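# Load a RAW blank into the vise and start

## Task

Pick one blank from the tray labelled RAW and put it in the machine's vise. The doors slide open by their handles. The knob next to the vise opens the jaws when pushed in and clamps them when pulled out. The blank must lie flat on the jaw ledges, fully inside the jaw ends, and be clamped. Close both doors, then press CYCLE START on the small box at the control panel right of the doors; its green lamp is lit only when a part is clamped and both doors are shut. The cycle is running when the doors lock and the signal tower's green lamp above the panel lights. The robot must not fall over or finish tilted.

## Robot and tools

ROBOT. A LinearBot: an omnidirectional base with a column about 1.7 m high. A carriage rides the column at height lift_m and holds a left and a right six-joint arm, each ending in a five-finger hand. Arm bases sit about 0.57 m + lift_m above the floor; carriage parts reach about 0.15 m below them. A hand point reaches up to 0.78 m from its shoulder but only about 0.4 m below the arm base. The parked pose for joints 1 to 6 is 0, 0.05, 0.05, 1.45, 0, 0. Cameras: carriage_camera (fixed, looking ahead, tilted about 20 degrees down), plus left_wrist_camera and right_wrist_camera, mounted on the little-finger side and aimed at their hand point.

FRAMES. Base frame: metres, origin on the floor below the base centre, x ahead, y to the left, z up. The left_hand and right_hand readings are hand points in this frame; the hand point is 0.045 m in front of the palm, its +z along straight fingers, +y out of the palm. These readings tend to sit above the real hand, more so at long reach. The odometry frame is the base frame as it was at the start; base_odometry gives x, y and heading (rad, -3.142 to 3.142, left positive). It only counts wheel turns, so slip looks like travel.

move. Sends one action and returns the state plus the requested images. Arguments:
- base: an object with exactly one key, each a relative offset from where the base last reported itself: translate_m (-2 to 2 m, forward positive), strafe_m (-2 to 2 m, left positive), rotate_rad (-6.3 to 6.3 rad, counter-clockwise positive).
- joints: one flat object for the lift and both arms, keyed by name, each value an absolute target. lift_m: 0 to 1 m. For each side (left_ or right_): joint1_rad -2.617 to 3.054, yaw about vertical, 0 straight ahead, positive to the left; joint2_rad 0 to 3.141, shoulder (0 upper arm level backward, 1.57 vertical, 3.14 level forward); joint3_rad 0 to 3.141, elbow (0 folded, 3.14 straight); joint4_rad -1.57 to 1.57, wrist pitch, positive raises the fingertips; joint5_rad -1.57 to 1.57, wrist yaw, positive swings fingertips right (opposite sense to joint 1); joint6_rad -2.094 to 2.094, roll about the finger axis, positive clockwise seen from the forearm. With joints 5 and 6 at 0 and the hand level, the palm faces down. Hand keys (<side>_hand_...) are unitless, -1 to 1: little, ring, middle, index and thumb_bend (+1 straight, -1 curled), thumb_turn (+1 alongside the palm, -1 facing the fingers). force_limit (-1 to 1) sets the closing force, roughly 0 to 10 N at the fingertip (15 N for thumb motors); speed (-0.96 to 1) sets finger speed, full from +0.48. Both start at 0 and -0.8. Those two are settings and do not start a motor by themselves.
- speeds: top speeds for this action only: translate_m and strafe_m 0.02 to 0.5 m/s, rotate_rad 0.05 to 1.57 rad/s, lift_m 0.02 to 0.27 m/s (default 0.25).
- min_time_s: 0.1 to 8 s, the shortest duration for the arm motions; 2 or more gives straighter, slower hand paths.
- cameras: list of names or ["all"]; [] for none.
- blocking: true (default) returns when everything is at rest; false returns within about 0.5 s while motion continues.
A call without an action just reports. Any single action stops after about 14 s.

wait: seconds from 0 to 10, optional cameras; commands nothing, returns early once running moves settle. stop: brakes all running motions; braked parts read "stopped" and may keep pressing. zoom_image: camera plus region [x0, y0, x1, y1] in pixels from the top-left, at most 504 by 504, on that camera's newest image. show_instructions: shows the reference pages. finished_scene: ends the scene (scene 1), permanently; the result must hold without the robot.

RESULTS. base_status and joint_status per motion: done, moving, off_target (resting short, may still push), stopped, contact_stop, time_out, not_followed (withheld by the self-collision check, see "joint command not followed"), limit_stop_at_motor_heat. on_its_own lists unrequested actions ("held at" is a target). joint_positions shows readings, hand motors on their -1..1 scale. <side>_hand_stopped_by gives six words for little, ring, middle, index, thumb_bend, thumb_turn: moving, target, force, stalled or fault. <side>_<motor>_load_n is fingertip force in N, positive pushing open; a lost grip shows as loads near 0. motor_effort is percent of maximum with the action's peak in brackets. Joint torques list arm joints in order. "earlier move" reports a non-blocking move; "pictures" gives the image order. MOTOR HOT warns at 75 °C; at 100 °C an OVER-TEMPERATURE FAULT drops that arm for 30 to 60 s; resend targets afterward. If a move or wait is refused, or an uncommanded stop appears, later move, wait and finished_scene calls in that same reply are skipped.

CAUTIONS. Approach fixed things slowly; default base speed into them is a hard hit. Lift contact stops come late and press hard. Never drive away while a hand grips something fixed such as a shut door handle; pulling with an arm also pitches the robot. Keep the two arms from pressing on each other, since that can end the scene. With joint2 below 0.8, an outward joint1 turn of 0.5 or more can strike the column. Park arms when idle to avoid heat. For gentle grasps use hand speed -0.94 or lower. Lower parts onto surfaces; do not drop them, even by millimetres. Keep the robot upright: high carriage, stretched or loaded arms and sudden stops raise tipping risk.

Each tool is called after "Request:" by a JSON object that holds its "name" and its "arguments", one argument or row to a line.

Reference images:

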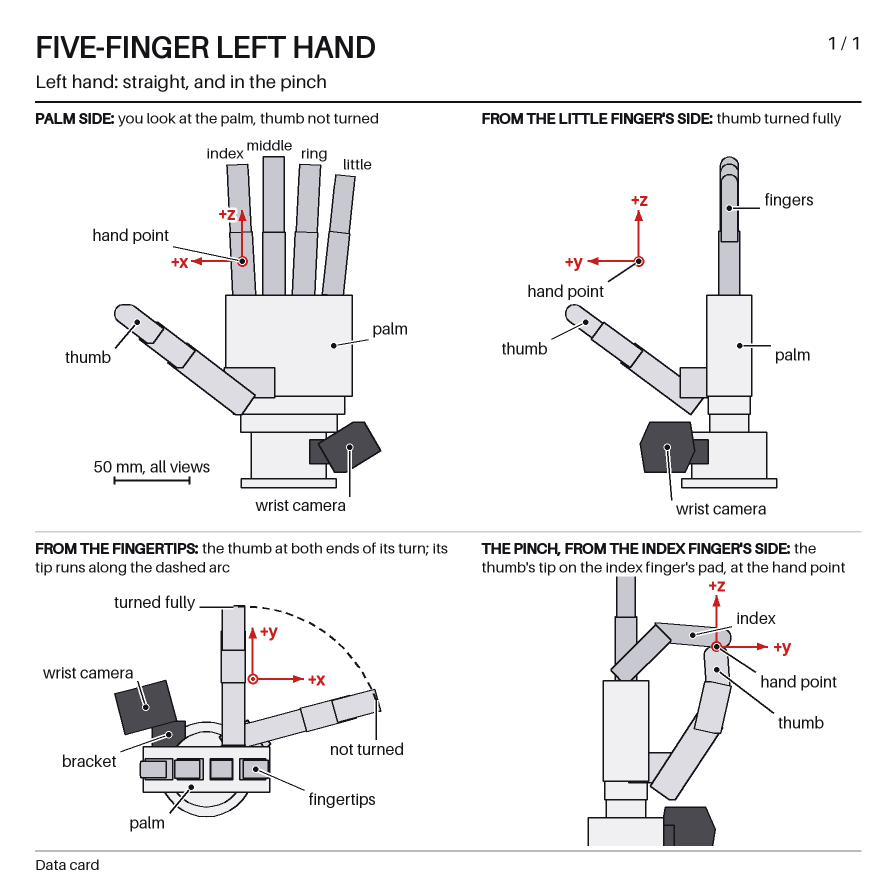

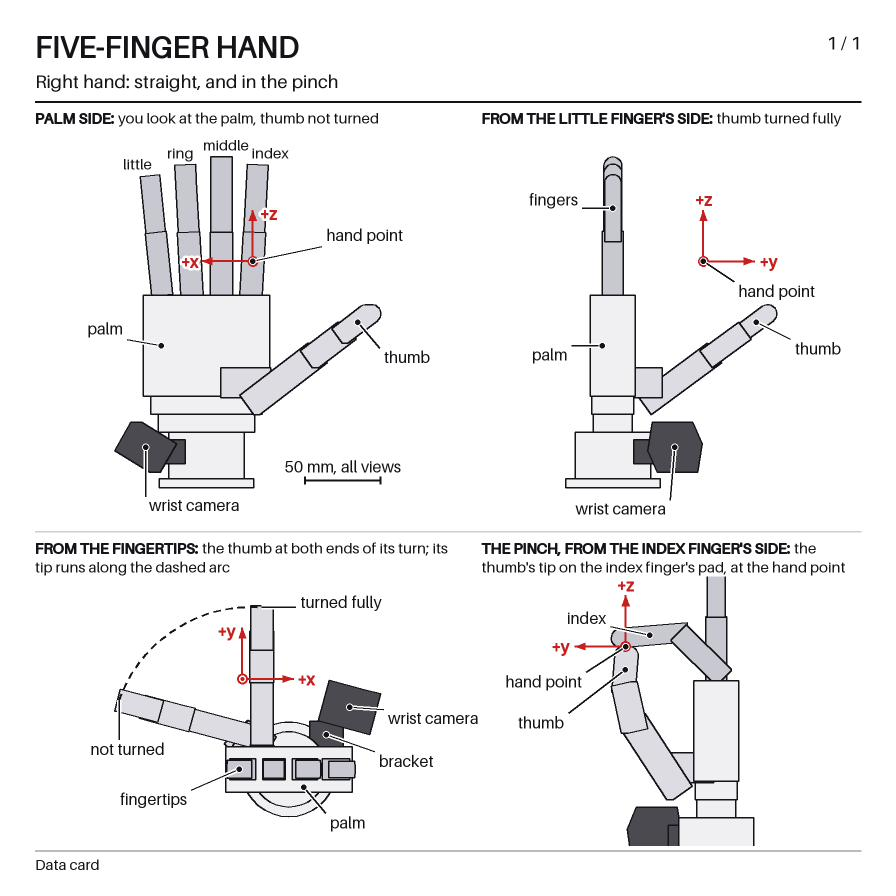

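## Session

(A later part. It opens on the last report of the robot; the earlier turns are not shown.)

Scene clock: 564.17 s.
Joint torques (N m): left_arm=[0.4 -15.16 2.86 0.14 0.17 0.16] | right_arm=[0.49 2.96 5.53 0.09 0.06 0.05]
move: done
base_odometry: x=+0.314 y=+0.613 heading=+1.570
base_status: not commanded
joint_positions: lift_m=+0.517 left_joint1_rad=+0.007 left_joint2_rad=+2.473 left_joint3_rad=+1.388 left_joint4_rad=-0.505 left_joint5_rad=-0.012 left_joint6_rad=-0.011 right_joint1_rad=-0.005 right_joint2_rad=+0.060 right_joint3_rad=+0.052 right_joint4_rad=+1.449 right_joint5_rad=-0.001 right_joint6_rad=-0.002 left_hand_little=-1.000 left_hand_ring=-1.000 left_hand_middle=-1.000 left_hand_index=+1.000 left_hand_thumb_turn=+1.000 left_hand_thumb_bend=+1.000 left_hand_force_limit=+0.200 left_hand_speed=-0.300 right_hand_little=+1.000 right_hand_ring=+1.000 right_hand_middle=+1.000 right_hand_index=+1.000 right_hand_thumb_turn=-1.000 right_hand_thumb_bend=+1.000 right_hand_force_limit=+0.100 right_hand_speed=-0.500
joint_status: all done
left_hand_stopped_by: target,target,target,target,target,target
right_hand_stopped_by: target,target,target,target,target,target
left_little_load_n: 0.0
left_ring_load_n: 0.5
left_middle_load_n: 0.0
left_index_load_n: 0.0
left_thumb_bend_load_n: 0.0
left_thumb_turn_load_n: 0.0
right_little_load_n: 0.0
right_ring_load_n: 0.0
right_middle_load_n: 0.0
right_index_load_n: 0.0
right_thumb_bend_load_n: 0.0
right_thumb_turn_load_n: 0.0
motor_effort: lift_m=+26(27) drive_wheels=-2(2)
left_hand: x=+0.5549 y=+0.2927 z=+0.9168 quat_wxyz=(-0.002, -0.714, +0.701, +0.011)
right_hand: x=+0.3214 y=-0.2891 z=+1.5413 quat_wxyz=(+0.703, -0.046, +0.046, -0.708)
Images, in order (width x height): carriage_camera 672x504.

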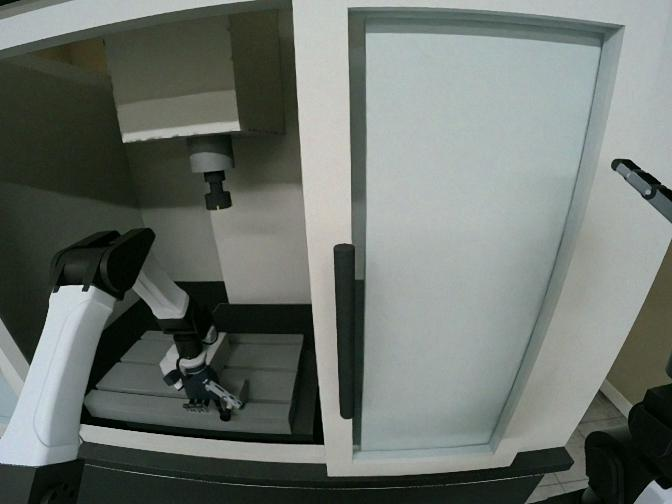

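Request:
{"name": "move", "arguments": {
  "base": {"translate_m": -0.007},
  "joints": {"lift_m": 0.513},
  "speeds": {"translate_m": 0.03}
}}

Request:
{"name": "move", "arguments": {
  "base": {"strafe_m": -0.008},
  "speeds": {"strafe_m": 0.03}
}}

Request:
{"name": "move", "arguments": {
  "joints": {"left_joint4_rad": -1.0},
  "min_time_s": 1.2,
  "cameras": ["carriage_camera"]
}}

Request:
{"name": "zoom_image", "arguments": {
  "camera": "carriage_camera",
  "region": [180, 350, 280, 450]
}}

Scene clock: 565.07 s.
Joint torques (N m): left_arm=[0.46 -15.02 2.97 0.12 0.16 0.17] | right_arm=[0.47 2.93 5.76 0.1 0.06 0.05]
move: done
base_odometry: x=+0.314 y=+0.606 heading=+1.570
base_status: done
joint_positions: lift_m=+0.513 left_joint1_rad=+0.007 left_joint2_rad=+2.471 left_joint3_rad=+1.388 left_joint4_rad=-0.501 left_joint5_rad=-0.012 left_joint6_rad=-0.011 right_joint1_rad=-0.005 right_joint2_rad=+0.060 right_joint3_rad=+0.051 right_joint4_rad=+1.450 right_joint5_rad=-0.001 right_joint6_rad=-0.002 left_hand_little=-1.000 left_hand_ring=-1.000 left_hand_middle=-1.000 left_hand_index=+1.000 left_hand_thumb_turn=+1.000 left_hand_thumb_bend=+1.000 left_hand_force_limit=+0.200 left_hand_speed=-0.300 right_hand_little=+1.000 right_hand_ring=+1.000 right_hand_middle=+1.000 right_hand_index=+1.000 right_hand_thumb_turn=-1.000 right_hand_thumb_bend=+1.000 right_hand_force_limit=+0.100 right_hand_speed=-0.500
joint_status: all done
left_hand_stopped_by: target,target,target,target,target,target
right_hand_stopped_by: target,target,target,target,target,target
left_little_load_n: 0.0
left_ring_load_n: 0.0
left_middle_load_n: 0.0
left_index_load_n: 0.0
left_thumb_bend_load_n: 0.0
left_thumb_turn_load_n: 0.0
right_little_load_n: 0.0
right_ring_load_n: 0.0
right_middle_load_n: 0.0
right_index_load_n: -0.5
right_thumb_bend_load_n: 0.0
right_thumb_turn_load_n: 0.0
motor_effort: lift_m=+26(27) drive_wheels=+0(7)
left_hand: x=+0.5563 y=+0.2927 z=+0.9132 quat_wxyz=(+0.000, -0.714, +0.701, +0.009)
right_hand: x=+0.3214 y=-0.2891 z=+1.5370 quat_wxyz=(+0.703, -0.046, +0.046, -0.708)
pictures: none

Scene clock: 565.77 s.
Joint torques (N m): left_arm=[0.13 -15.01 2.82 0.14 0.38 0.17] | right_arm=[0.49 2.96 5.68 0.1 0.03 0.04]
move: done
base_odometry: x=+0.322 y=+0.606 heading=+1.570
base_status: done
joint_positions: lift_m=+0.513 left_joint1_rad=+0.011 left_joint2_rad=+2.471 left_joint3_rad=+1.388 left_joint4_rad=-0.500 left_joint5_rad=-0.035 left_joint6_rad=-0.011 right_joint1_rad=-0.005 right_joint2_rad=+0.060 right_joint3_rad=+0.051 right_joint4_rad=+1.450 right_joint5_rad=-0.001 right_joint6_rad=-0.002 left_hand_little=-1.000 left_hand_ring=-1.000 left_hand_middle=-1.000 left_hand_index=+1.000 left_hand_thumb_turn=+1.000 left_hand_thumb_bend=+1.000 left_hand_force_limit=+0.200 left_hand_speed=-0.300 right_hand_little=+1.000 right_hand_ring=+1.000 right_hand_middle=+1.000 right_hand_index=+1.000 right_hand_thumb_turn=-1.000 right_hand_thumb_bend=+1.000 right_hand_force_limit=+0.100 right_hand_speed=-0.500
joint_status: not commanded
left_hand_stopped_by: target,target,target,target,target,target
right_hand_stopped_by: target,target,target,target,target,target
left_little_load_n: 0.0
left_ring_load_n: 0.0
left_middle_load_n: 0.0
left_index_load_n: 0.0
left_thumb_bend_load_n: -0.5
left_thumb_turn_load_n: 0.0
right_little_load_n: 0.0
right_ring_load_n: 0.0
right_middle_load_n: 0.0
right_index_load_n: 0.5
right_thumb_bend_load_n: 0.0
right_thumb_turn_load_n: 0.0
motor_effort: lift_m=+26(27) drive_wheels=+3(6)
left_hand: x=+0.5566 y=+0.2982 z=+0.9126 quat_wxyz=(+0.008, -0.715, +0.699, +0.017)
right_hand: x=+0.3215 y=-0.2891 z=+1.5370 quat_wxyz=(+0.703, -0.046, +0.046, -0.708)
pictures: none

Scene clock: 567.27 s.
Joint torques (N m): left_arm=[0.1 -15.16 -0.16 -4.38 0.39 0.34] | right_arm=[0.47 2.96 5.71 0.1 0.05 0.05]
move: off_target
base_odometry: x=+0.322 y=+0.606 heading=+1.570
base_status: not commanded
joint_positions: lift_m=+0.513 left_joint1_rad=+0.011 left_joint2_rad=+2.471 left_joint3_rad=+1.428 left_joint4_rad=-0.616 left_joint5_rad=-0.035 left_joint6_rad=-0.032 right_joint1_rad=-0.005 right_joint2_rad=+0.060 right_joint3_rad=+0.051 right_joint4_rad=+1.450 right_joint5_rad=-0.001 right_joint6_rad=-0.002 left_hand_little=-1.000 left_hand_ring=-1.000 left_hand_middle=-1.000 left_hand_index=+1.000 left_hand_thumb_turn=+1.000 left_hand_thumb_bend=+1.000 left_hand_force_limit=+0.200 left_hand_speed=-0.300 right_hand_little=+1.000 right_hand_ring=+1.000 right_hand_middle=+1.000 right_hand_index=+1.000 right_hand_thumb_turn=-1.000 right_hand_thumb_bend=+1.000 right_hand_force_limit=+0.100 right_hand_speed=-0.500
joint_status: left_joint4_rad off_target (ended at -0.616, target -1.000)
left_hand_stopped_by: target,target,target,target,target,target
right_hand_stopped_by: target,target,target,target,target,target
left_little_load_n: 0.0
left_ring_load_n: 0.0
left_middle_load_n: 0.0
left_index_load_n: 1.5
left_thumb_bend_load_n: 0.0
left_thumb_turn_load_n: 0.0
right_little_load_n: 0.0
right_ring_load_n: 0.0
right_middle_load_n: 0.0
right_index_load_n: 0.0
right_thumb_bend_load_n: 0.0
right_thumb_turn_load_n: 0.0
motor_effort: lift_m=+26(27) drive_wheels=-4(4)
left_hand: x=+0.5448 y=+0.2968 z=+0.9249 quat_wxyz=(-0.018, -0.721, +0.692, +0.043)
right_hand: x=+0.3215 y=-0.2891 z=+1.5370 quat_wxyz=(+0.703, -0.046, +0.046, -0.708)
Images, in order (width x height): carriage_camera 672x504.

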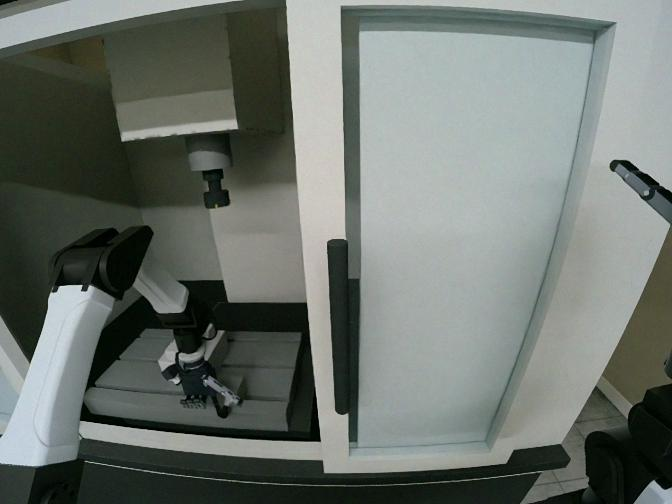

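Scaled by 5.040 from the camera's image (finer frame: 960x720).

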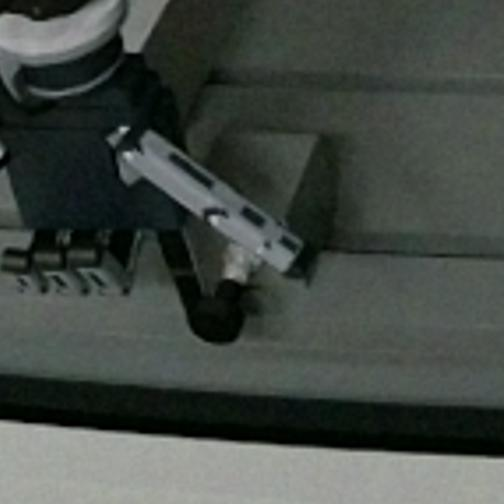

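Request:
{"name": "move", "arguments": {
  "joints": {"left_joint4_rad": -1.22},
  "min_time_s": 0.8
}}

Request:
{"name": "move", "arguments": {
  "joints": {"left_joint4_rad": -1.4},
  "min_time_s": 0.8,
  "cameras": ["carriage_camera"]
}}

Request:
{"name": "zoom_image", "arguments": {
  "camera": "carriage_camera",
  "region": [180, 350, 280, 450]
}}

Scene clock: 568.43 s.
Joint torques (N m): left_arm=[0.05 -14.11 -1.83 -6.25 0.39 0.56] | right_arm=[0.47 2.97 5.7 0.1 0.05 0.05]
move: off_target
base_odometry: x=+0.322 y=+0.606 heading=+1.570
base_status: not commanded
joint_positions: lift_m=+0.513 left_joint1_rad=+0.011 left_joint2_rad=+2.460 left_joint3_rad=+1.451 left_joint4_rad=-0.679 left_joint5_rad=-0.035 left_joint6_rad=-0.050 right_joint1_rad=-0.005 right_joint2_rad=+0.060 right_joint3_rad=+0.051 right_joint4_rad=+1.450 right_joint5_rad=-0.001 right_joint6_rad=-0.002 left_hand_little=-1.000 left_hand_ring=-1.000 left_hand_middle=-1.000 left_hand_index=+1.000 left_hand_thumb_turn=+1.000 left_hand_thumb_bend=+1.000 left_hand_force_limit=+0.200 left_hand_speed=-0.300 right_hand_little=+1.000 right_hand_ring=+1.000 right_hand_middle=+1.000 right_hand_index=+1.000 right_hand_thumb_turn=-1.000 right_hand_thumb_bend=+1.000 right_hand_force_limit=+0.100 right_hand_speed=-0.500
joint_status: left_joint4_rad off_target (ended at -0.678, target -1.220)
left_hand_stopped_by: target,target,target,target,target,target
right_hand_stopped_by: target,target,target,target,target,target
left_little_load_n: 0.0
left_ring_load_n: 0.0
left_middle_load_n: 0.0
left_index_load_n: 2.0
left_thumb_bend_load_n: 0.0
left_thumb_turn_load_n: 0.0
right_little_load_n: 0.0
right_ring_load_n: 0.0
right_middle_load_n: 0.0
right_index_load_n: 0.0
right_thumb_bend_load_n: 0.0
right_thumb_turn_load_n: 0.0
motor_effort: lift_m=+26(26) drive_wheels=-4(4)
left_hand: x=+0.5416 y=+0.2957 z=+0.9354 quat_wxyz=(-0.028, -0.726, +0.685, +0.054)
right_hand: x=+0.3215 y=-0.2891 z=+1.5370 quat_wxyz=(+0.703, -0.046, +0.046, -0.708)
pictures: none

Scene clock: 569.90 s.
Joint torques (N m): left_arm=[0.36 -11.33 2.41 -1.84 0.21 0.2] | right_arm=[0.49 2.96 5.75 0.13 0.05 0.05]
move: done
base_odometry: x=+0.322 y=+0.606 heading=+1.570
base_status: not commanded
joint_positions: lift_m=+0.513 left_joint1_rad=+0.008 left_joint2_rad=+2.453 left_joint3_rad=+1.377 left_joint4_rad=-1.390 left_joint5_rad=-0.016 left_joint6_rad=-0.013 right_joint1_rad=-0.005 right_joint2_rad=+0.060 right_joint3_rad=+0.051 right_joint4_rad=+1.447 right_joint5_rad=-0.001 right_joint6_rad=-0.002 left_hand_little=-1.000 left_hand_ring=-1.000 left_hand_middle=-1.000 left_hand_index=+1.000 left_hand_thumb_turn=+1.000 left_hand_thumb_bend=+1.000 left_hand_force_limit=+0.200 left_hand_speed=-0.300 right_hand_little=+1.000 right_hand_ring=+1.000 right_hand_middle=+1.000 right_hand_index=+1.000 right_hand_thumb_turn=-1.000 right_hand_thumb_bend=+1.000 right_hand_force_limit=+0.100 right_hand_speed=-0.500
joint_status: all done
left_hand_stopped_by: target,target,target,target,target,target
right_hand_stopped_by: target,target,target,target,target,target
left_little_load_n: 0.0
left_ring_load_n: 0.0
left_middle_load_n: 0.0
left_index_load_n: 0.0
left_thumb_bend_load_n: 0.0
left_thumb_turn_load_n: 0.0
right_little_load_n: 0.0
right_ring_load_n: 0.0
right_middle_load_n: 0.0
right_index_load_n: 0.0
right_thumb_bend_load_n: 0.0
right_thumb_turn_load_n: 0.0
motor_effort: lift_m=+26(27) drive_wheels=+2(6)
left_hand: x=+0.3709 y=+0.2922 z=+1.0646 quat_wxyz=(-0.300, -0.642, +0.633, +0.312)
right_hand: x=+0.3221 y=-0.2891 z=+1.5367 quat_wxyz=(+0.703, -0.047, +0.047, -0.708)
Images, in order (width x height): carriage_camera 672x504.

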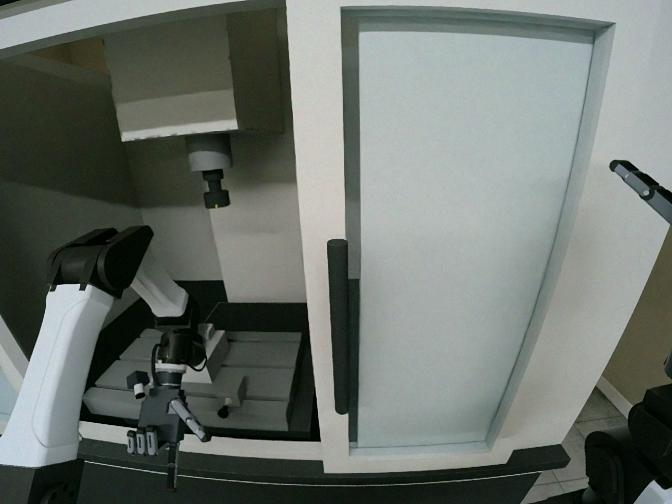

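Scaled by 5.040 from the camera's image (finer frame: 960x720).

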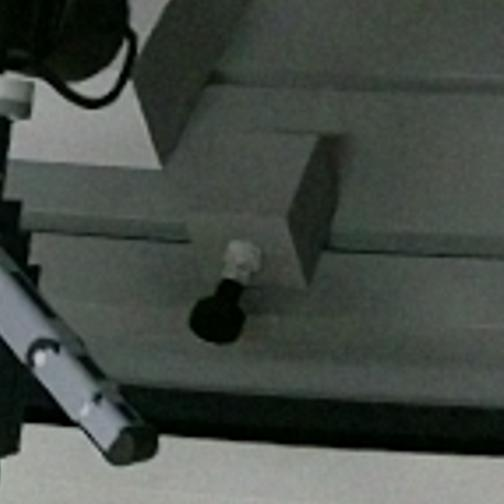

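Request:
{"name": "move", "arguments": {
  "base": {"translate_m": -0.36},
  "joints": {"lift_m": 0.6},
  "speeds": {"translate_m": 0.3}
}}

Request:
{"name": "move", "arguments": {
  "joints": {"left_joint1_rad": 0, "left_joint2_rad": 0.05, "left_joint3_rad": 0.05, "left_joint4_rad": 1.45, "left_joint5_rad": 0, "left_joint6_rad": 0, "lift_m": 0.45, "left_hand_index": 1, "left_hand_middle": 1, "left_hand_ring": 1, "left_hand_little": 1},
  "min_time_s": 2.5
}}

Request:
{"name": "move", "arguments": {
  "base": {"strafe_m": 0.779},
  "joints": {"right_joint1_rad": -0.088, "right_joint2_rad": 1.9, "right_joint3_rad": 1.25, "right_joint4_rad": 0.07, "right_joint5_rad": 0, "right_joint6_rad": 0, "lift_m": 0.42},
  "speeds": {"strafe_m": 0.35},
  "min_time_s": 3
}}

Request:
{"name": "move", "arguments": {
  "base": {"translate_m": 0.35},
  "speeds": {"translate_m": 0.25},
  "cameras": ["right_wrist_camera", "carriage_camera"]
}}

Request:
{"name": "zoom_image", "arguments": {
  "camera": "right_wrist_camera",
  "region": [300, 40, 560, 300]
}}

Request:
{"name": "zoom_image", "arguments": {
  "camera": "right_wrist_camera",
  "region": [310, 50, 450, 150]
}}

Scene clock: 576.47 s.
Joint torques (N m): left_arm=[0.39 -11.34 2 -1.77 0.19 0.18] | right_arm=[0.47 2.95 5.83 0.08 0.05 0.05]
move: done
base_odometry: x=+0.322 y=+0.246 heading=+1.570
base_status: done
joint_positions: lift_m=+0.600 left_joint1_rad=+0.008 left_joint2_rad=+2.453 left_joint3_rad=+1.382 left_joint4_rad=-1.400 left_joint5_rad=-0.014 left_joint6_rad=-0.012 right_joint1_rad=-0.005 right_joint2_rad=+0.060 right_joint3_rad=+0.050 right_joint4_rad=+1.451 right_joint5_rad=-0.001 right_joint6_rad=-0.002 left_hand_little=-1.000 left_hand_ring=-1.000 left_hand_middle=-1.000 left_hand_index=+1.000 left_hand_thumb_turn=+1.000 left_hand_thumb_bend=+1.000 left_hand_force_limit=+0.200 left_hand_speed=-0.300 right_hand_little=+1.000 right_hand_ring=+1.000 right_hand_middle=+1.000 right_hand_index=+1.000 right_hand_thumb_turn=-1.000 right_hand_thumb_bend=+1.000 right_hand_force_limit=+0.100 right_hand_speed=-0.500
joint_status: all done
left_hand_stopped_by: target,target,target,target,target,target
right_hand_stopped_by: target,target,target,target,target,target
left_little_load_n: 0.0
left_ring_load_n: 0.0
left_middle_load_n: 0.0
left_index_load_n: 0.0
left_thumb_bend_load_n: 0.0
left_thumb_turn_load_n: 0.0
right_little_load_n: 0.0
right_ring_load_n: 0.0
right_middle_load_n: 0.0
right_index_load_n: 0.0
right_thumb_bend_load_n: 0.0
right_thumb_turn_load_n: 0.0
motor_effort: lift_m=+33(41) drive_wheels=-2(10)
left_hand: x=+0.3714 y=+0.2917 z=+1.1531 quat_wxyz=(-0.303, -0.641, +0.632, +0.313)
right_hand: x=+0.3214 y=-0.2891 z=+1.6233 quat_wxyz=(+0.703, -0.046, +0.046, -0.708)
pictures: none

Scene clock: 579.37 s.
Joint torques (N m): left_arm=[0.1 4.08 3.44 -0.06 0.21 0.16] | right_arm=[0.49 2.97 5.76 0.08 0.05 0.04]
move: done
base_odometry: x=+0.322 y=+0.246 heading=+1.570
base_status: not commanded
joint_positions: lift_m=+0.450 left_joint1_rad=+0.005 left_joint2_rad=+0.058 left_joint3_rad=+0.059 left_joint4_rad=+1.438 left_joint5_rad=-0.014 left_joint6_rad=-0.011 right_joint1_rad=-0.005 right_joint2_rad=+0.060 right_joint3_rad=+0.050 right_joint4_rad=+1.451 right_joint5_rad=-0.001 right_joint6_rad=-0.002 left_hand_little=+1.000 left_hand_ring=+1.000 left_hand_middle=+1.000 left_hand_index=+1.000 left_hand_thumb_turn=+1.000 left_hand_thumb_bend=+1.000 left_hand_force_limit=+0.200 left_hand_speed=-0.300 right_hand_little=+1.000 right_hand_ring=+1.000 right_hand_middle=+1.000 right_hand_index=+1.000 right_hand_thumb_turn=-1.000 right_hand_thumb_bend=+1.000 right_hand_force_limit=+0.100 right_hand_speed=-0.500
joint_status: all done
left_hand_stopped_by: target,target,target,target,target,target
right_hand_stopped_by: target,target,target,target,target,target
left_little_load_n: -0.5
left_ring_load_n: 0.0
left_middle_load_n: 0.0
left_index_load_n: 0.0
left_thumb_bend_load_n: 0.0
left_thumb_turn_load_n: 0.0
right_little_load_n: 0.0
right_ring_load_n: 0.0
right_middle_load_n: 0.0
right_index_load_n: 0.0
right_thumb_bend_load_n: 0.0
right_thumb_turn_load_n: 0.0
motor_effort: lift_m=+27(27) drive_wheels=-1(2)
left_hand: x=+0.3210 y=+0.2911 z=+1.4763 quat_wxyz=(+0.704, -0.052, +0.041, -0.707)
right_hand: x=+0.3215 y=-0.2891 z=+1.4738 quat_wxyz=(+0.703, -0.046, +0.046, -0.708)
pictures: none

Scene clock: 583.30 s.
Joint torques (N m): left_arm=[0.24 4.44 3.96 -0.08 0.17 0.16] | right_arm=[-0.55 -9.51 9.39 2.16 0.05 0.04]
move: done
base_odometry: x=-0.457 y=+0.246 heading=+1.571
base_status: done
joint_positions: lift_m=+0.420 left_joint1_rad=+0.003 left_joint2_rad=+0.055 left_joint3_rad=+0.053 left_joint4_rad=+1.442 left_joint5_rad=-0.010 left_joint6_rad=-0.011 right_joint1_rad=-0.081 right_joint2_rad=+1.875 right_joint3_rad=+1.226 right_joint4_rad=+0.086 right_joint5_rad=+0.000 right_joint6_rad=-0.002 left_hand_little=+1.000 left_hand_ring=+1.000 left_hand_middle=+1.000 left_hand_index=+1.000 left_hand_thumb_turn=+1.000 left_hand_thumb_bend=+1.000 left_hand_force_limit=+0.200 left_hand_speed=-0.300 right_hand_little=+1.000 right_hand_ring=+1.000 right_hand_middle=+1.000 right_hand_index=+1.000 right_hand_thumb_turn=-1.000 right_hand_thumb_bend=+1.000 right_hand_force_limit=+0.100 right_hand_speed=-0.500
joint_status: all done
left_hand_stopped_by: target,target,target,target,target,target
right_hand_stopped_by: target,target,target,target,target,target
left_little_load_n: 0.0
left_ring_load_n: 0.0
left_middle_load_n: -0.5
left_index_load_n: 0.0
left_thumb_bend_load_n: 0.0
left_thumb_turn_load_n: 0.0
right_little_load_n: 0.0
right_ring_load_n: 0.0
right_middle_load_n: 0.0
right_index_load_n: -0.5
right_thumb_bend_load_n: 0.0
right_thumb_turn_load_n: 0.0
motor_effort: lift_m=+26(27) drive_wheels=-3(5)
left_hand: x=+0.3208 y=+0.2901 z=+1.4446 quat_wxyz=(+0.703, -0.050, +0.042, -0.708)
right_hand: x=+0.7509 y=-0.3315 z=+1.0698 quat_wxyz=(+0.327, -0.594, +0.643, -0.355)
pictures: none

Scene clock: 586.00 s.
Joint torques (N m): left_arm=[0.28 4.38 3.88 -0.15 0.17 0.18] | right_arm=[-0.53 -9.48 9.26 2.22 0.06 0.04]
move: done
base_odometry: x=-0.457 y=+0.596 heading=+1.571
base_status: done
joint_positions: lift_m=+0.420 left_joint1_rad=+0.003 left_joint2_rad=+0.055 left_joint3_rad=+0.053 left_joint4_rad=+1.448 left_joint5_rad=-0.010 left_joint6_rad=-0.011 right_joint1_rad=-0.082 right_joint2_rad=+1.875 right_joint3_rad=+1.227 right_joint4_rad=+0.079 right_joint5_rad=+0.000 right_joint6_rad=-0.002 left_hand_little=+1.000 left_hand_ring=+1.000 left_hand_middle=+1.000 left_hand_index=+1.000 left_hand_thumb_turn=+1.000 left_hand_thumb_bend=+1.000 left_hand_force_limit=+0.200 left_hand_speed=-0.300 right_hand_little=+1.000 right_hand_ring=+1.000 right_hand_middle=+1.000 right_hand_index=+1.000 right_hand_thumb_turn=-1.000 right_hand_thumb_bend=+1.000 right_hand_force_limit=+0.100 right_hand_speed=-0.500
joint_status: not commanded
left_hand_stopped_by: target,target,target,target,target,target
right_hand_stopped_by: target,target,target,target,target,target
left_little_load_n: 0.0
left_ring_load_n: 0.0
left_middle_load_n: 0.0
left_index_load_n: 0.0
left_thumb_bend_load_n: 0.0
left_thumb_turn_load_n: 0.0
right_little_load_n: 0.0
right_ring_load_n: 0.0
right_middle_load_n: 0.0
right_index_load_n: 0.0
right_thumb_bend_load_n: 0.0
right_thumb_turn_load_n: 0.0
motor_effort: lift_m=+27(27) drive_wheels=-5(7)
left_hand: x=+0.3193 y=+0.2901 z=+1.4452 quat_wxyz=(+0.703, -0.048, +0.040, -0.708)
right_hand: x=+0.7499 y=-0.3316 z=+1.0689 quat_wxyz=(+0.325, -0.595, +0.644, -0.354)
pictures: carriage_camera, right_wrist_camera
Images, in order (width x height): carriage_camera 672x504, right_wrist_camera 672x504.

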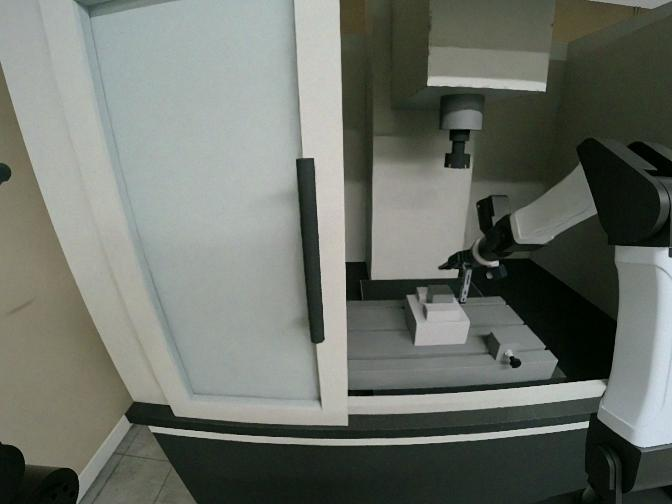

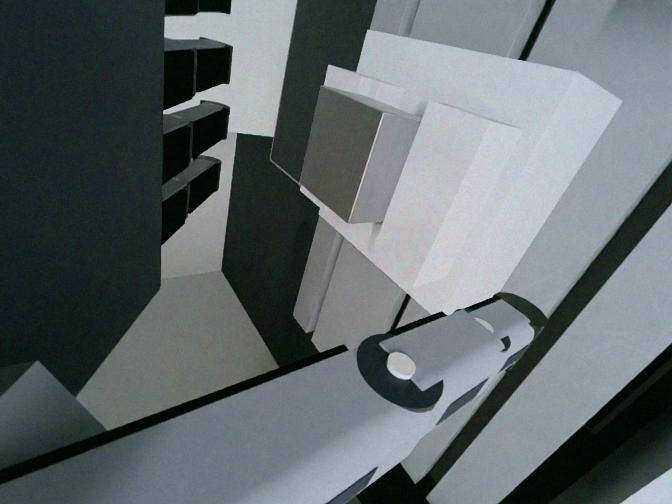

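Scaled by 1.938 from the camera's image (finer frame: 960x720).

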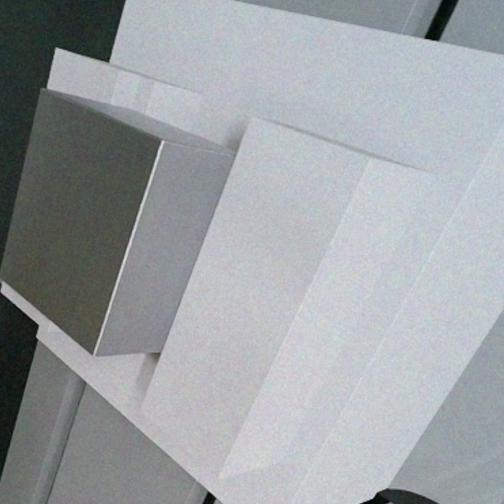

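Scaled by 3.600 from the camera's image (finer frame: 960x720).

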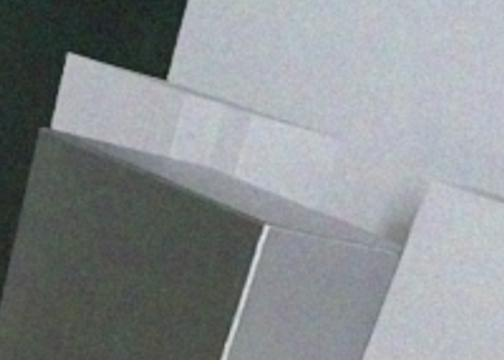

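Request:
{"name": "move", "arguments": {
  "base": {"strafe_m": -0.068},
  "joints": {"right_hand_index": 1, "right_hand_middle": 1, "right_hand_ring": 1, "right_hand_little": 1},
  "speeds": {"strafe_m": 0.15}
}}

Request:
{"name": "move", "arguments": {
  "joints": {"lift_m": 0.325},
  "speeds": {"lift_m": 0.1},
  "cameras": ["right_wrist_camera", "carriage_camera"]
}}

Request:
{"name": "zoom_image", "arguments": {
  "camera": "carriage_camera",
  "region": [360, 240, 480, 360]
}}

Scene clock: 589.97 s.
Joint torques (N m): left_arm=[0.43 4.38 3.9 -0.15 0.12 0.16] | right_arm=[-0.16 -9.47 9.18 2.21 0.06 0.04]
move: done
base_odometry: x=-0.389 y=+0.596 heading=+1.572
base_status: done
joint_positions: lift_m=+0.420 left_joint1_rad=+0.002 left_joint2_rad=+0.055 left_joint3_rad=+0.053 left_joint4_rad=+1.448 left_joint5_rad=-0.008 left_joint6_rad=-0.011 right_joint1_rad=-0.087 right_joint2_rad=+1.875 right_joint3_rad=+1.228 right_joint4_rad=+0.079 right_joint5_rad=-0.001 right_joint6_rad=-0.002 left_hand_little=+1.000 left_hand_ring=+1.000 left_hand_middle=+1.000 left_hand_index=+1.000 left_hand_thumb_turn=+1.000 left_hand_thumb_bend=+1.000 left_hand_force_limit=+0.200 left_hand_speed=-0.300 right_hand_little=+1.000 right_hand_ring=+1.000 right_hand_middle=+1.000 right_hand_index=+1.000 right_hand_thumb_turn=-1.000 right_hand_thumb_bend=+1.000 right_hand_force_limit=+0.100 right_hand_speed=-0.500
joint_status: all done
left_hand_stopped_by: target,target,target,target,target,target
right_hand_stopped_by: target,target,target,target,target,target
left_little_load_n: 0.0
left_ring_load_n: 0.0
left_middle_load_n: 0.0
left_index_load_n: 0.5
left_thumb_bend_load_n: 0.0
left_thumb_turn_load_n: 0.0
right_little_load_n: 0.0
right_ring_load_n: 0.0
right_middle_load_n: 0.0
right_index_load_n: 0.0
right_thumb_bend_load_n: 0.0
right_thumb_turn_load_n: 0.0
motor_effort: lift_m=+26(27) drive_wheels=-3(6)
left_hand: x=+0.3193 y=+0.2896 z=+1.4451 quat_wxyz=(+0.703, -0.047, +0.041, -0.709)
right_hand: x=+0.7498 y=-0.3342 z=+1.0690 quat_wxyz=(+0.325, -0.593, +0.646, -0.354)
pictures: none

Scene clock: 591.30 s.
Joint torques (N m): left_arm=[0.39 4.48 3.97 -0.17 0.14 0.16] | right_arm=[-0.08 -10.25 8.65 2.24 0.07 0.04]
move: done
base_odometry: x=-0.389 y=+0.596 heading=+1.572
base_status: not commanded
joint_positions: lift_m=+0.325 left_joint1_rad=+0.002 left_joint2_rad=+0.055 left_joint3_rad=+0.053 left_joint4_rad=+1.449 left_joint5_rad=-0.008 left_joint6_rad=-0.011 right_joint1_rad=-0.087 right_joint2_rad=+1.882 right_joint3_rad=+1.235 right_joint4_rad=+0.075 right_joint5_rad=-0.001 right_joint6_rad=-0.002 left_hand_little=+1.000 left_hand_ring=+1.000 left_hand_middle=+1.000 left_hand_index=+1.000 left_hand_thumb_turn=+1.000 left_hand_thumb_bend=+1.000 left_hand_force_limit=+0.200 left_hand_speed=-0.300 right_hand_little=+1.000 right_hand_ring=+1.000 right_hand_middle=+1.000 right_hand_index=+1.000 right_hand_thumb_turn=-1.000 right_hand_thumb_bend=+1.000 right_hand_force_limit=+0.100 right_hand_speed=-0.500
joint_status: all done
left_hand_stopped_by: target,target,target,target,target,target
right_hand_stopped_by: target,target,target,target,target,target
left_little_load_n: 0.0
left_ring_load_n: 0.0
left_middle_load_n: 0.0
left_index_load_n: 0.0
left_thumb_bend_load_n: -0.5
left_thumb_turn_load_n: 0.0
right_little_load_n: -0.5
right_ring_load_n: 0.0
right_middle_load_n: -0.5
right_index_load_n: 0.0
right_thumb_bend_load_n: 0.0
right_thumb_turn_load_n: 0.0
motor_effort: lift_m=+26(27) drive_wheels=+1(3)
left_hand: x=+0.3191 y=+0.2896 z=+1.3502 quat_wxyz=(+0.703, -0.047, +0.041, -0.709)
right_hand: x=+0.7509 y=-0.3343 z=+0.9731 quat_wxyz=(+0.324, -0.594, +0.646, -0.353)
pictures: carriage_camera, right_wrist_camera
Images, in order (width x height): carriage_camera 672x504, right_wrist_camera 672x504.

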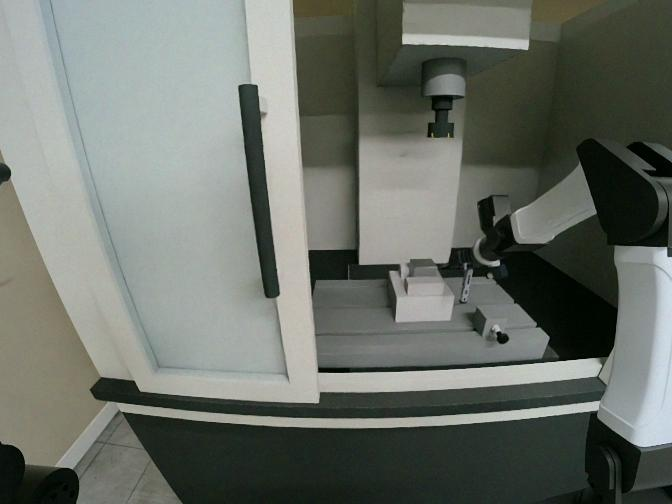

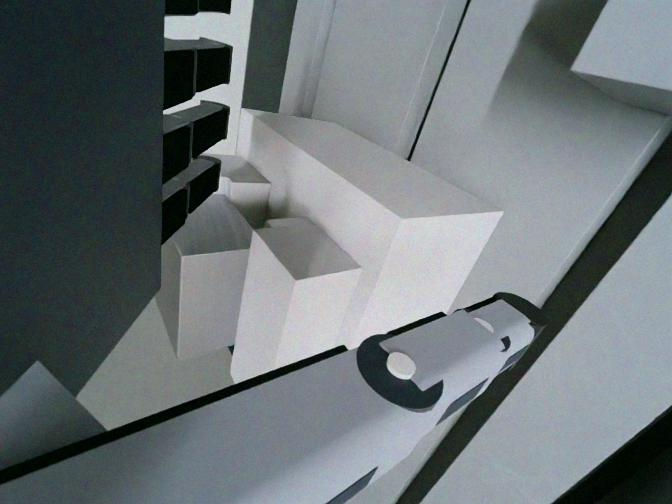

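Scaled by 4.200 from the camera's image (finer frame: 960x720).

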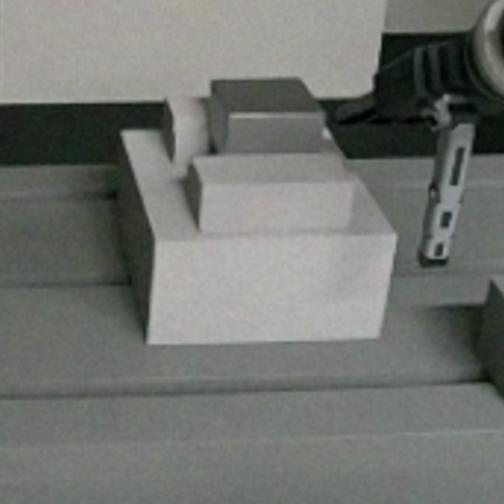

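Request:
{"name": "zoom_image", "arguments": {
  "camera": "right_wrist_camera",
  "region": [150, 120, 390, 390]
}}

Scaled by 1.867 from the camera's image (finer frame: 960x720).

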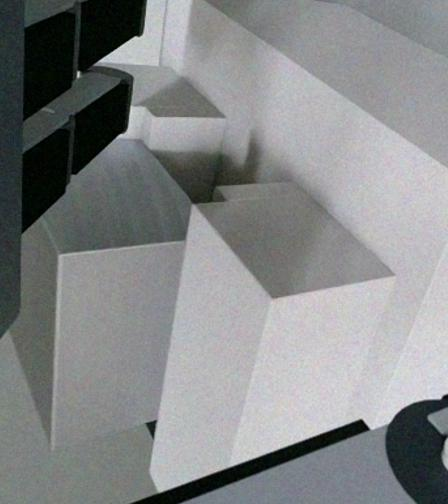

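Request:
{"name": "zoom_image", "arguments": {
  "camera": "right_wrist_camera",
  "region": [200, 140, 320, 260]
}}

Scaled by 4.200 from the camera's image (finer frame: 960x720).

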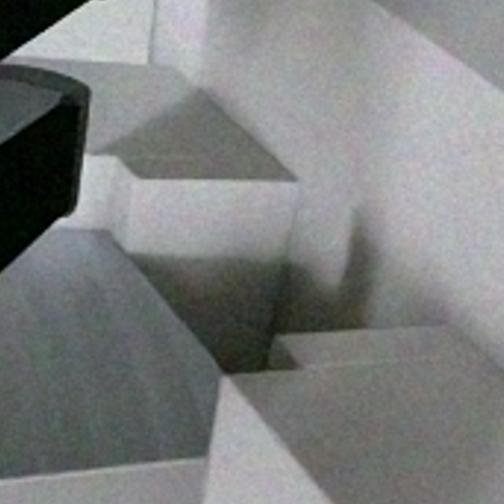

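Request:
{"name": "move", "arguments": {
  "base": {"strafe_m": 0.02},
  "speeds": {"strafe_m": 0.05},
  "cameras": ["right_wrist_camera"]
}}

Request:
{"name": "move", "arguments": {
  "base": {"strafe_m": 0.008},
  "speeds": {"strafe_m": 0.03},
  "cameras": ["right_wrist_camera", "carriage_camera"]
}}

Request:
{"name": "zoom_image", "arguments": {
  "camera": "right_wrist_camera",
  "region": [150, 120, 390, 390]
}}

Scene clock: 594.17 s.
Joint torques (N m): left_arm=[0.27 4.45 3.89 -0.2 0.11 0.16] | right_arm=[0.01 -10.14 8.54 2.26 -0.01 0.04]
move: done
base_odometry: x=-0.409 y=+0.596 heading=+1.572
base_status: done
joint_positions: lift_m=+0.325 left_joint1_rad=+0.002 left_joint2_rad=+0.055 left_joint3_rad=+0.053 left_joint4_rad=+1.451 left_joint5_rad=-0.007 left_joint6_rad=-0.011 right_joint1_rad=-0.088 right_joint2_rad=+1.882 right_joint3_rad=+1.235 right_joint4_rad=+0.075 right_joint5_rad=+0.006 right_joint6_rad=-0.002 left_hand_little=+1.000 left_hand_ring=+1.000 left_hand_middle=+1.000 left_hand_index=+1.000 left_hand_thumb_turn=+1.000 left_hand_thumb_bend=+1.000 left_hand_force_limit=+0.200 left_hand_speed=-0.300 right_hand_little=+1.000 right_hand_ring=+1.000 right_hand_middle=+1.000 right_hand_index=+1.000 right_hand_thumb_turn=-1.000 right_hand_thumb_bend=+1.000 right_hand_force_limit=+0.100 right_hand_speed=-0.500
joint_status: not commanded
left_hand_stopped_by: target,target,target,target,target,target
right_hand_stopped_by: target,target,target,target,target,target
left_little_load_n: 0.0
left_ring_load_n: 0.0
left_middle_load_n: 0.0
left_index_load_n: 0.0
left_thumb_bend_load_n: 0.0
left_thumb_turn_load_n: 0.0
right_little_load_n: 0.0
right_ring_load_n: 0.0
right_middle_load_n: 0.0
right_index_load_n: -0.5
right_thumb_bend_load_n: 0.0
right_thumb_turn_load_n: 0.0
motor_effort: lift_m=+26(27) drive_wheels=+0(8)
left_hand: x=+0.3184 y=+0.2894 z=+1.3504 quat_wxyz=(+0.703, -0.046, +0.040, -0.709)
right_hand: x=+0.7510 y=-0.3363 z=+0.9730 quat_wxyz=(+0.321, -0.592, +0.648, -0.355)
Images, in order (width x height): right_wrist_camera 672x504.

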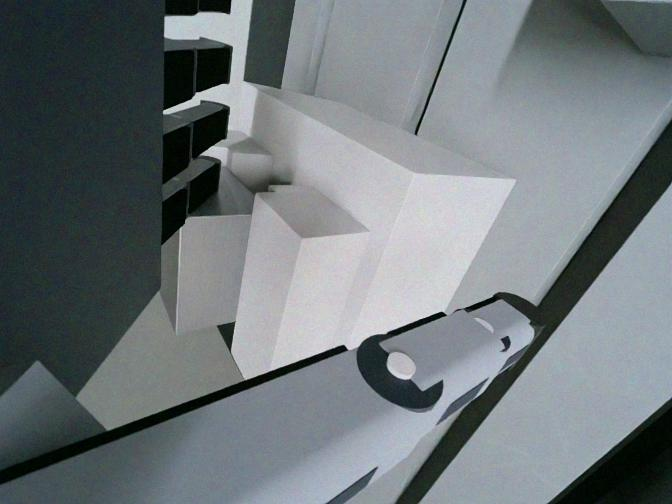

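Scene clock: 594.97 s.
Joint torques (N m): left_arm=[0.51 4.38 3.96 -0.22 0.15 0.14] | right_arm=[0.12 -10.24 8.62 2.24 -0.15 0.04]
move: done
base_odometry: x=-0.417 y=+0.596 heading=+1.571
base_status: done
joint_positions: lift_m=+0.325 left_joint1_rad=+0.001 left_joint2_rad=+0.055 left_joint3_rad=+0.053 left_joint4_rad=+1.451 left_joint5_rad=-0.006 left_joint6_rad=-0.011 right_joint1_rad=-0.089 right_joint2_rad=+1.882 right_joint3_rad=+1.235 right_joint4_rad=+0.075 right_joint5_rad=+0.019 right_joint6_rad=-0.002 left_hand_little=+1.000 left_hand_ring=+1.000 left_hand_middle=+1.000 left_hand_index=+1.000 left_hand_thumb_turn=+1.000 left_hand_thumb_bend=+1.000 left_hand_force_limit=+0.200 left_hand_speed=-0.300 right_hand_little=+1.000 right_hand_ring=+1.000 right_hand_middle=+1.000 right_hand_index=+1.000 right_hand_thumb_turn=-1.000 right_hand_thumb_bend=+1.000 right_hand_force_limit=+0.100 right_hand_speed=-0.500
joint_status: not commanded
left_hand_stopped_by: target,target,target,target,target,target
right_hand_stopped_by: target,target,target,target,target,target
left_little_load_n: 0.0
left_ring_load_n: 0.0
left_middle_load_n: 0.0
left_index_load_n: 0.0
left_thumb_bend_load_n: 0.0
left_thumb_turn_load_n: 0.0
right_little_load_n: 0.0
right_ring_load_n: 0.0
right_middle_load_n: -0.5
right_index_load_n: -0.5
right_thumb_bend_load_n: 0.0
right_thumb_turn_load_n: 0.0
motor_effort: lift_m=+26(27) drive_wheels=-3(7)
left_hand: x=+0.3184 y=+0.2892 z=+1.3504 quat_wxyz=(+0.702, -0.046, +0.041, -0.709)
right_hand: x=+0.7510 y=-0.3394 z=+0.9728 quat_wxyz=(+0.317, -0.590, +0.650, -0.359)
pictures: carriage_camera, right_wrist_camera
Images, in order (width x height): carriage_camera 672x504, right_wrist_camera 672x504.

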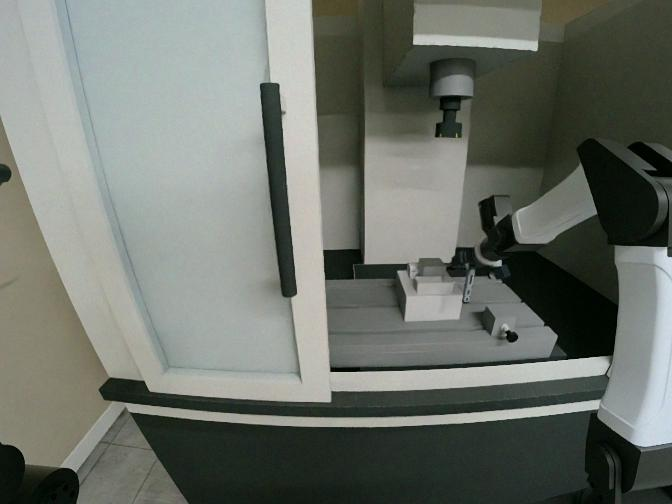

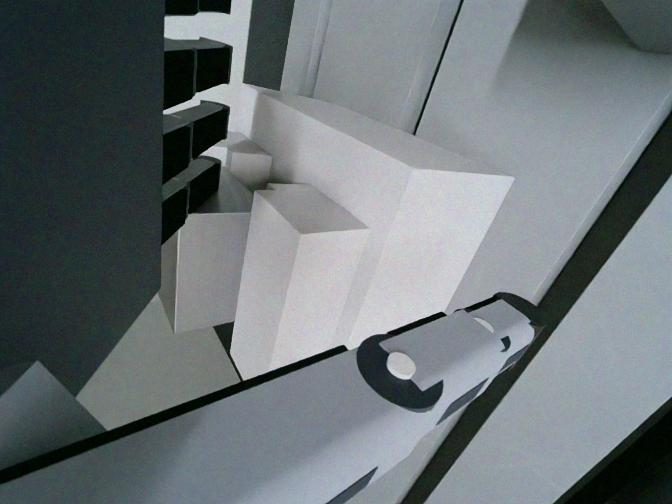

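Scaled by 1.867 from the camera's image (finer frame: 960x720).

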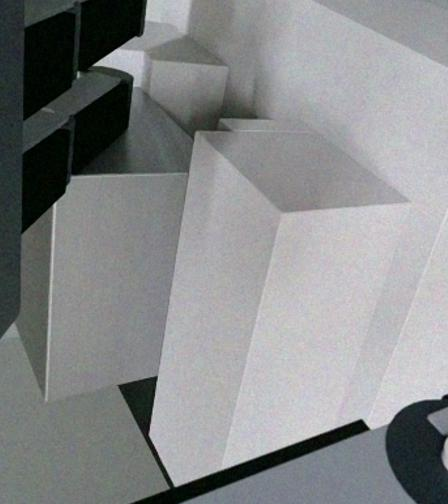

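Request:
{"name": "move", "arguments": {
  "base": {"strafe_m": 0.015},
  "speeds": {"strafe_m": 0.03},
  "cameras": ["right_wrist_camera", "carriage_camera"]
}}

Request:
{"name": "zoom_image", "arguments": {
  "camera": "right_wrist_camera",
  "region": [150, 120, 390, 390]
}}

Scene clock: 596.13 s.
Joint torques (N m): left_arm=[0.58 4.41 4.01 -0.25 0.08 0.17] | right_arm=[0.81 -10.22 8.61 2.25 -0.52 0.04]
move: done
base_odometry: x=-0.432 y=+0.595 heading=+1.571
base_status: done
joint_positions: lift_m=+0.325 left_joint1_rad=+0.000 left_joint2_rad=+0.055 left_joint3_rad=+0.053 left_joint4_rad=+1.452 left_joint5_rad=-0.006 left_joint6_rad=-0.011 right_joint1_rad=-0.098 right_joint2_rad=+1.882 right_joint3_rad=+1.235 right_joint4_rad=+0.075 right_joint5_rad=+0.051 right_joint6_rad=-0.002 left_hand_little=+1.000 left_hand_ring=+1.000 left_hand_middle=+1.000 left_hand_index=+1.000 left_hand_thumb_turn=+1.000 left_hand_thumb_bend=+1.000 left_hand_force_limit=+0.200 left_hand_speed=-0.300 right_hand_little=+1.000 right_hand_ring=+1.000 right_hand_middle=+1.000 right_hand_index=+1.000 right_hand_thumb_turn=-1.000 right_hand_thumb_bend=+1.000 right_hand_force_limit=+0.100 right_hand_speed=-0.500
joint_status: not commanded
left_hand_stopped_by: target,target,target,target,target,target
right_hand_stopped_by: target,target,target,target,target,target
left_little_load_n: 0.0
left_ring_load_n: 0.0
left_middle_load_n: 0.0
left_index_load_n: 0.0
left_thumb_bend_load_n: 0.0
left_thumb_turn_load_n: 0.0
right_little_load_n: 0.0
right_ring_load_n: 0.0
right_middle_load_n: 0.0
right_index_load_n: 0.0
right_thumb_bend_load_n: 0.0
right_thumb_turn_load_n: 0.0
motor_effort: lift_m=+26(27) drive_wheels=-3(9)
left_hand: x=+0.3181 y=+0.2890 z=+1.3504 quat_wxyz=(+0.702, -0.045, +0.040, -0.710)
right_hand: x=+0.7509 y=-0.3502 z=+0.9724 quat_wxyz=(+0.305, -0.581, +0.658, -0.370)
pictures: carriage_camera, right_wrist_camera
Images, in order (width x height): carriage_camera 672x504, right_wrist_camera 672x504.

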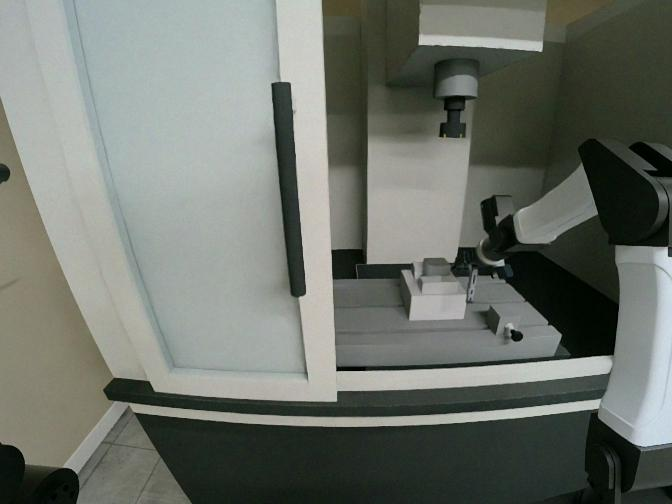

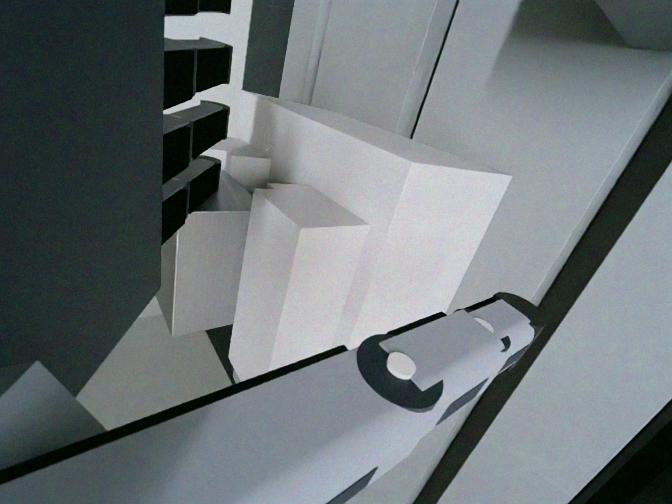

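Scaled by 1.867 from the camera's image (finer frame: 960x720).

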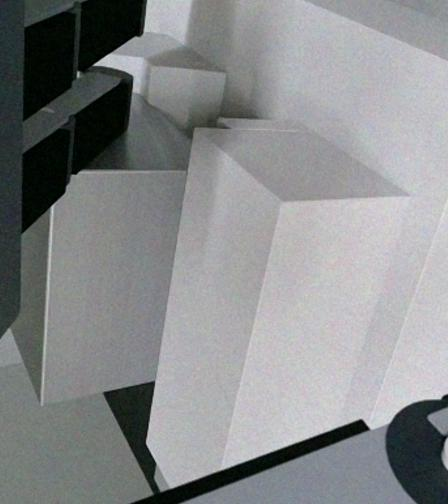

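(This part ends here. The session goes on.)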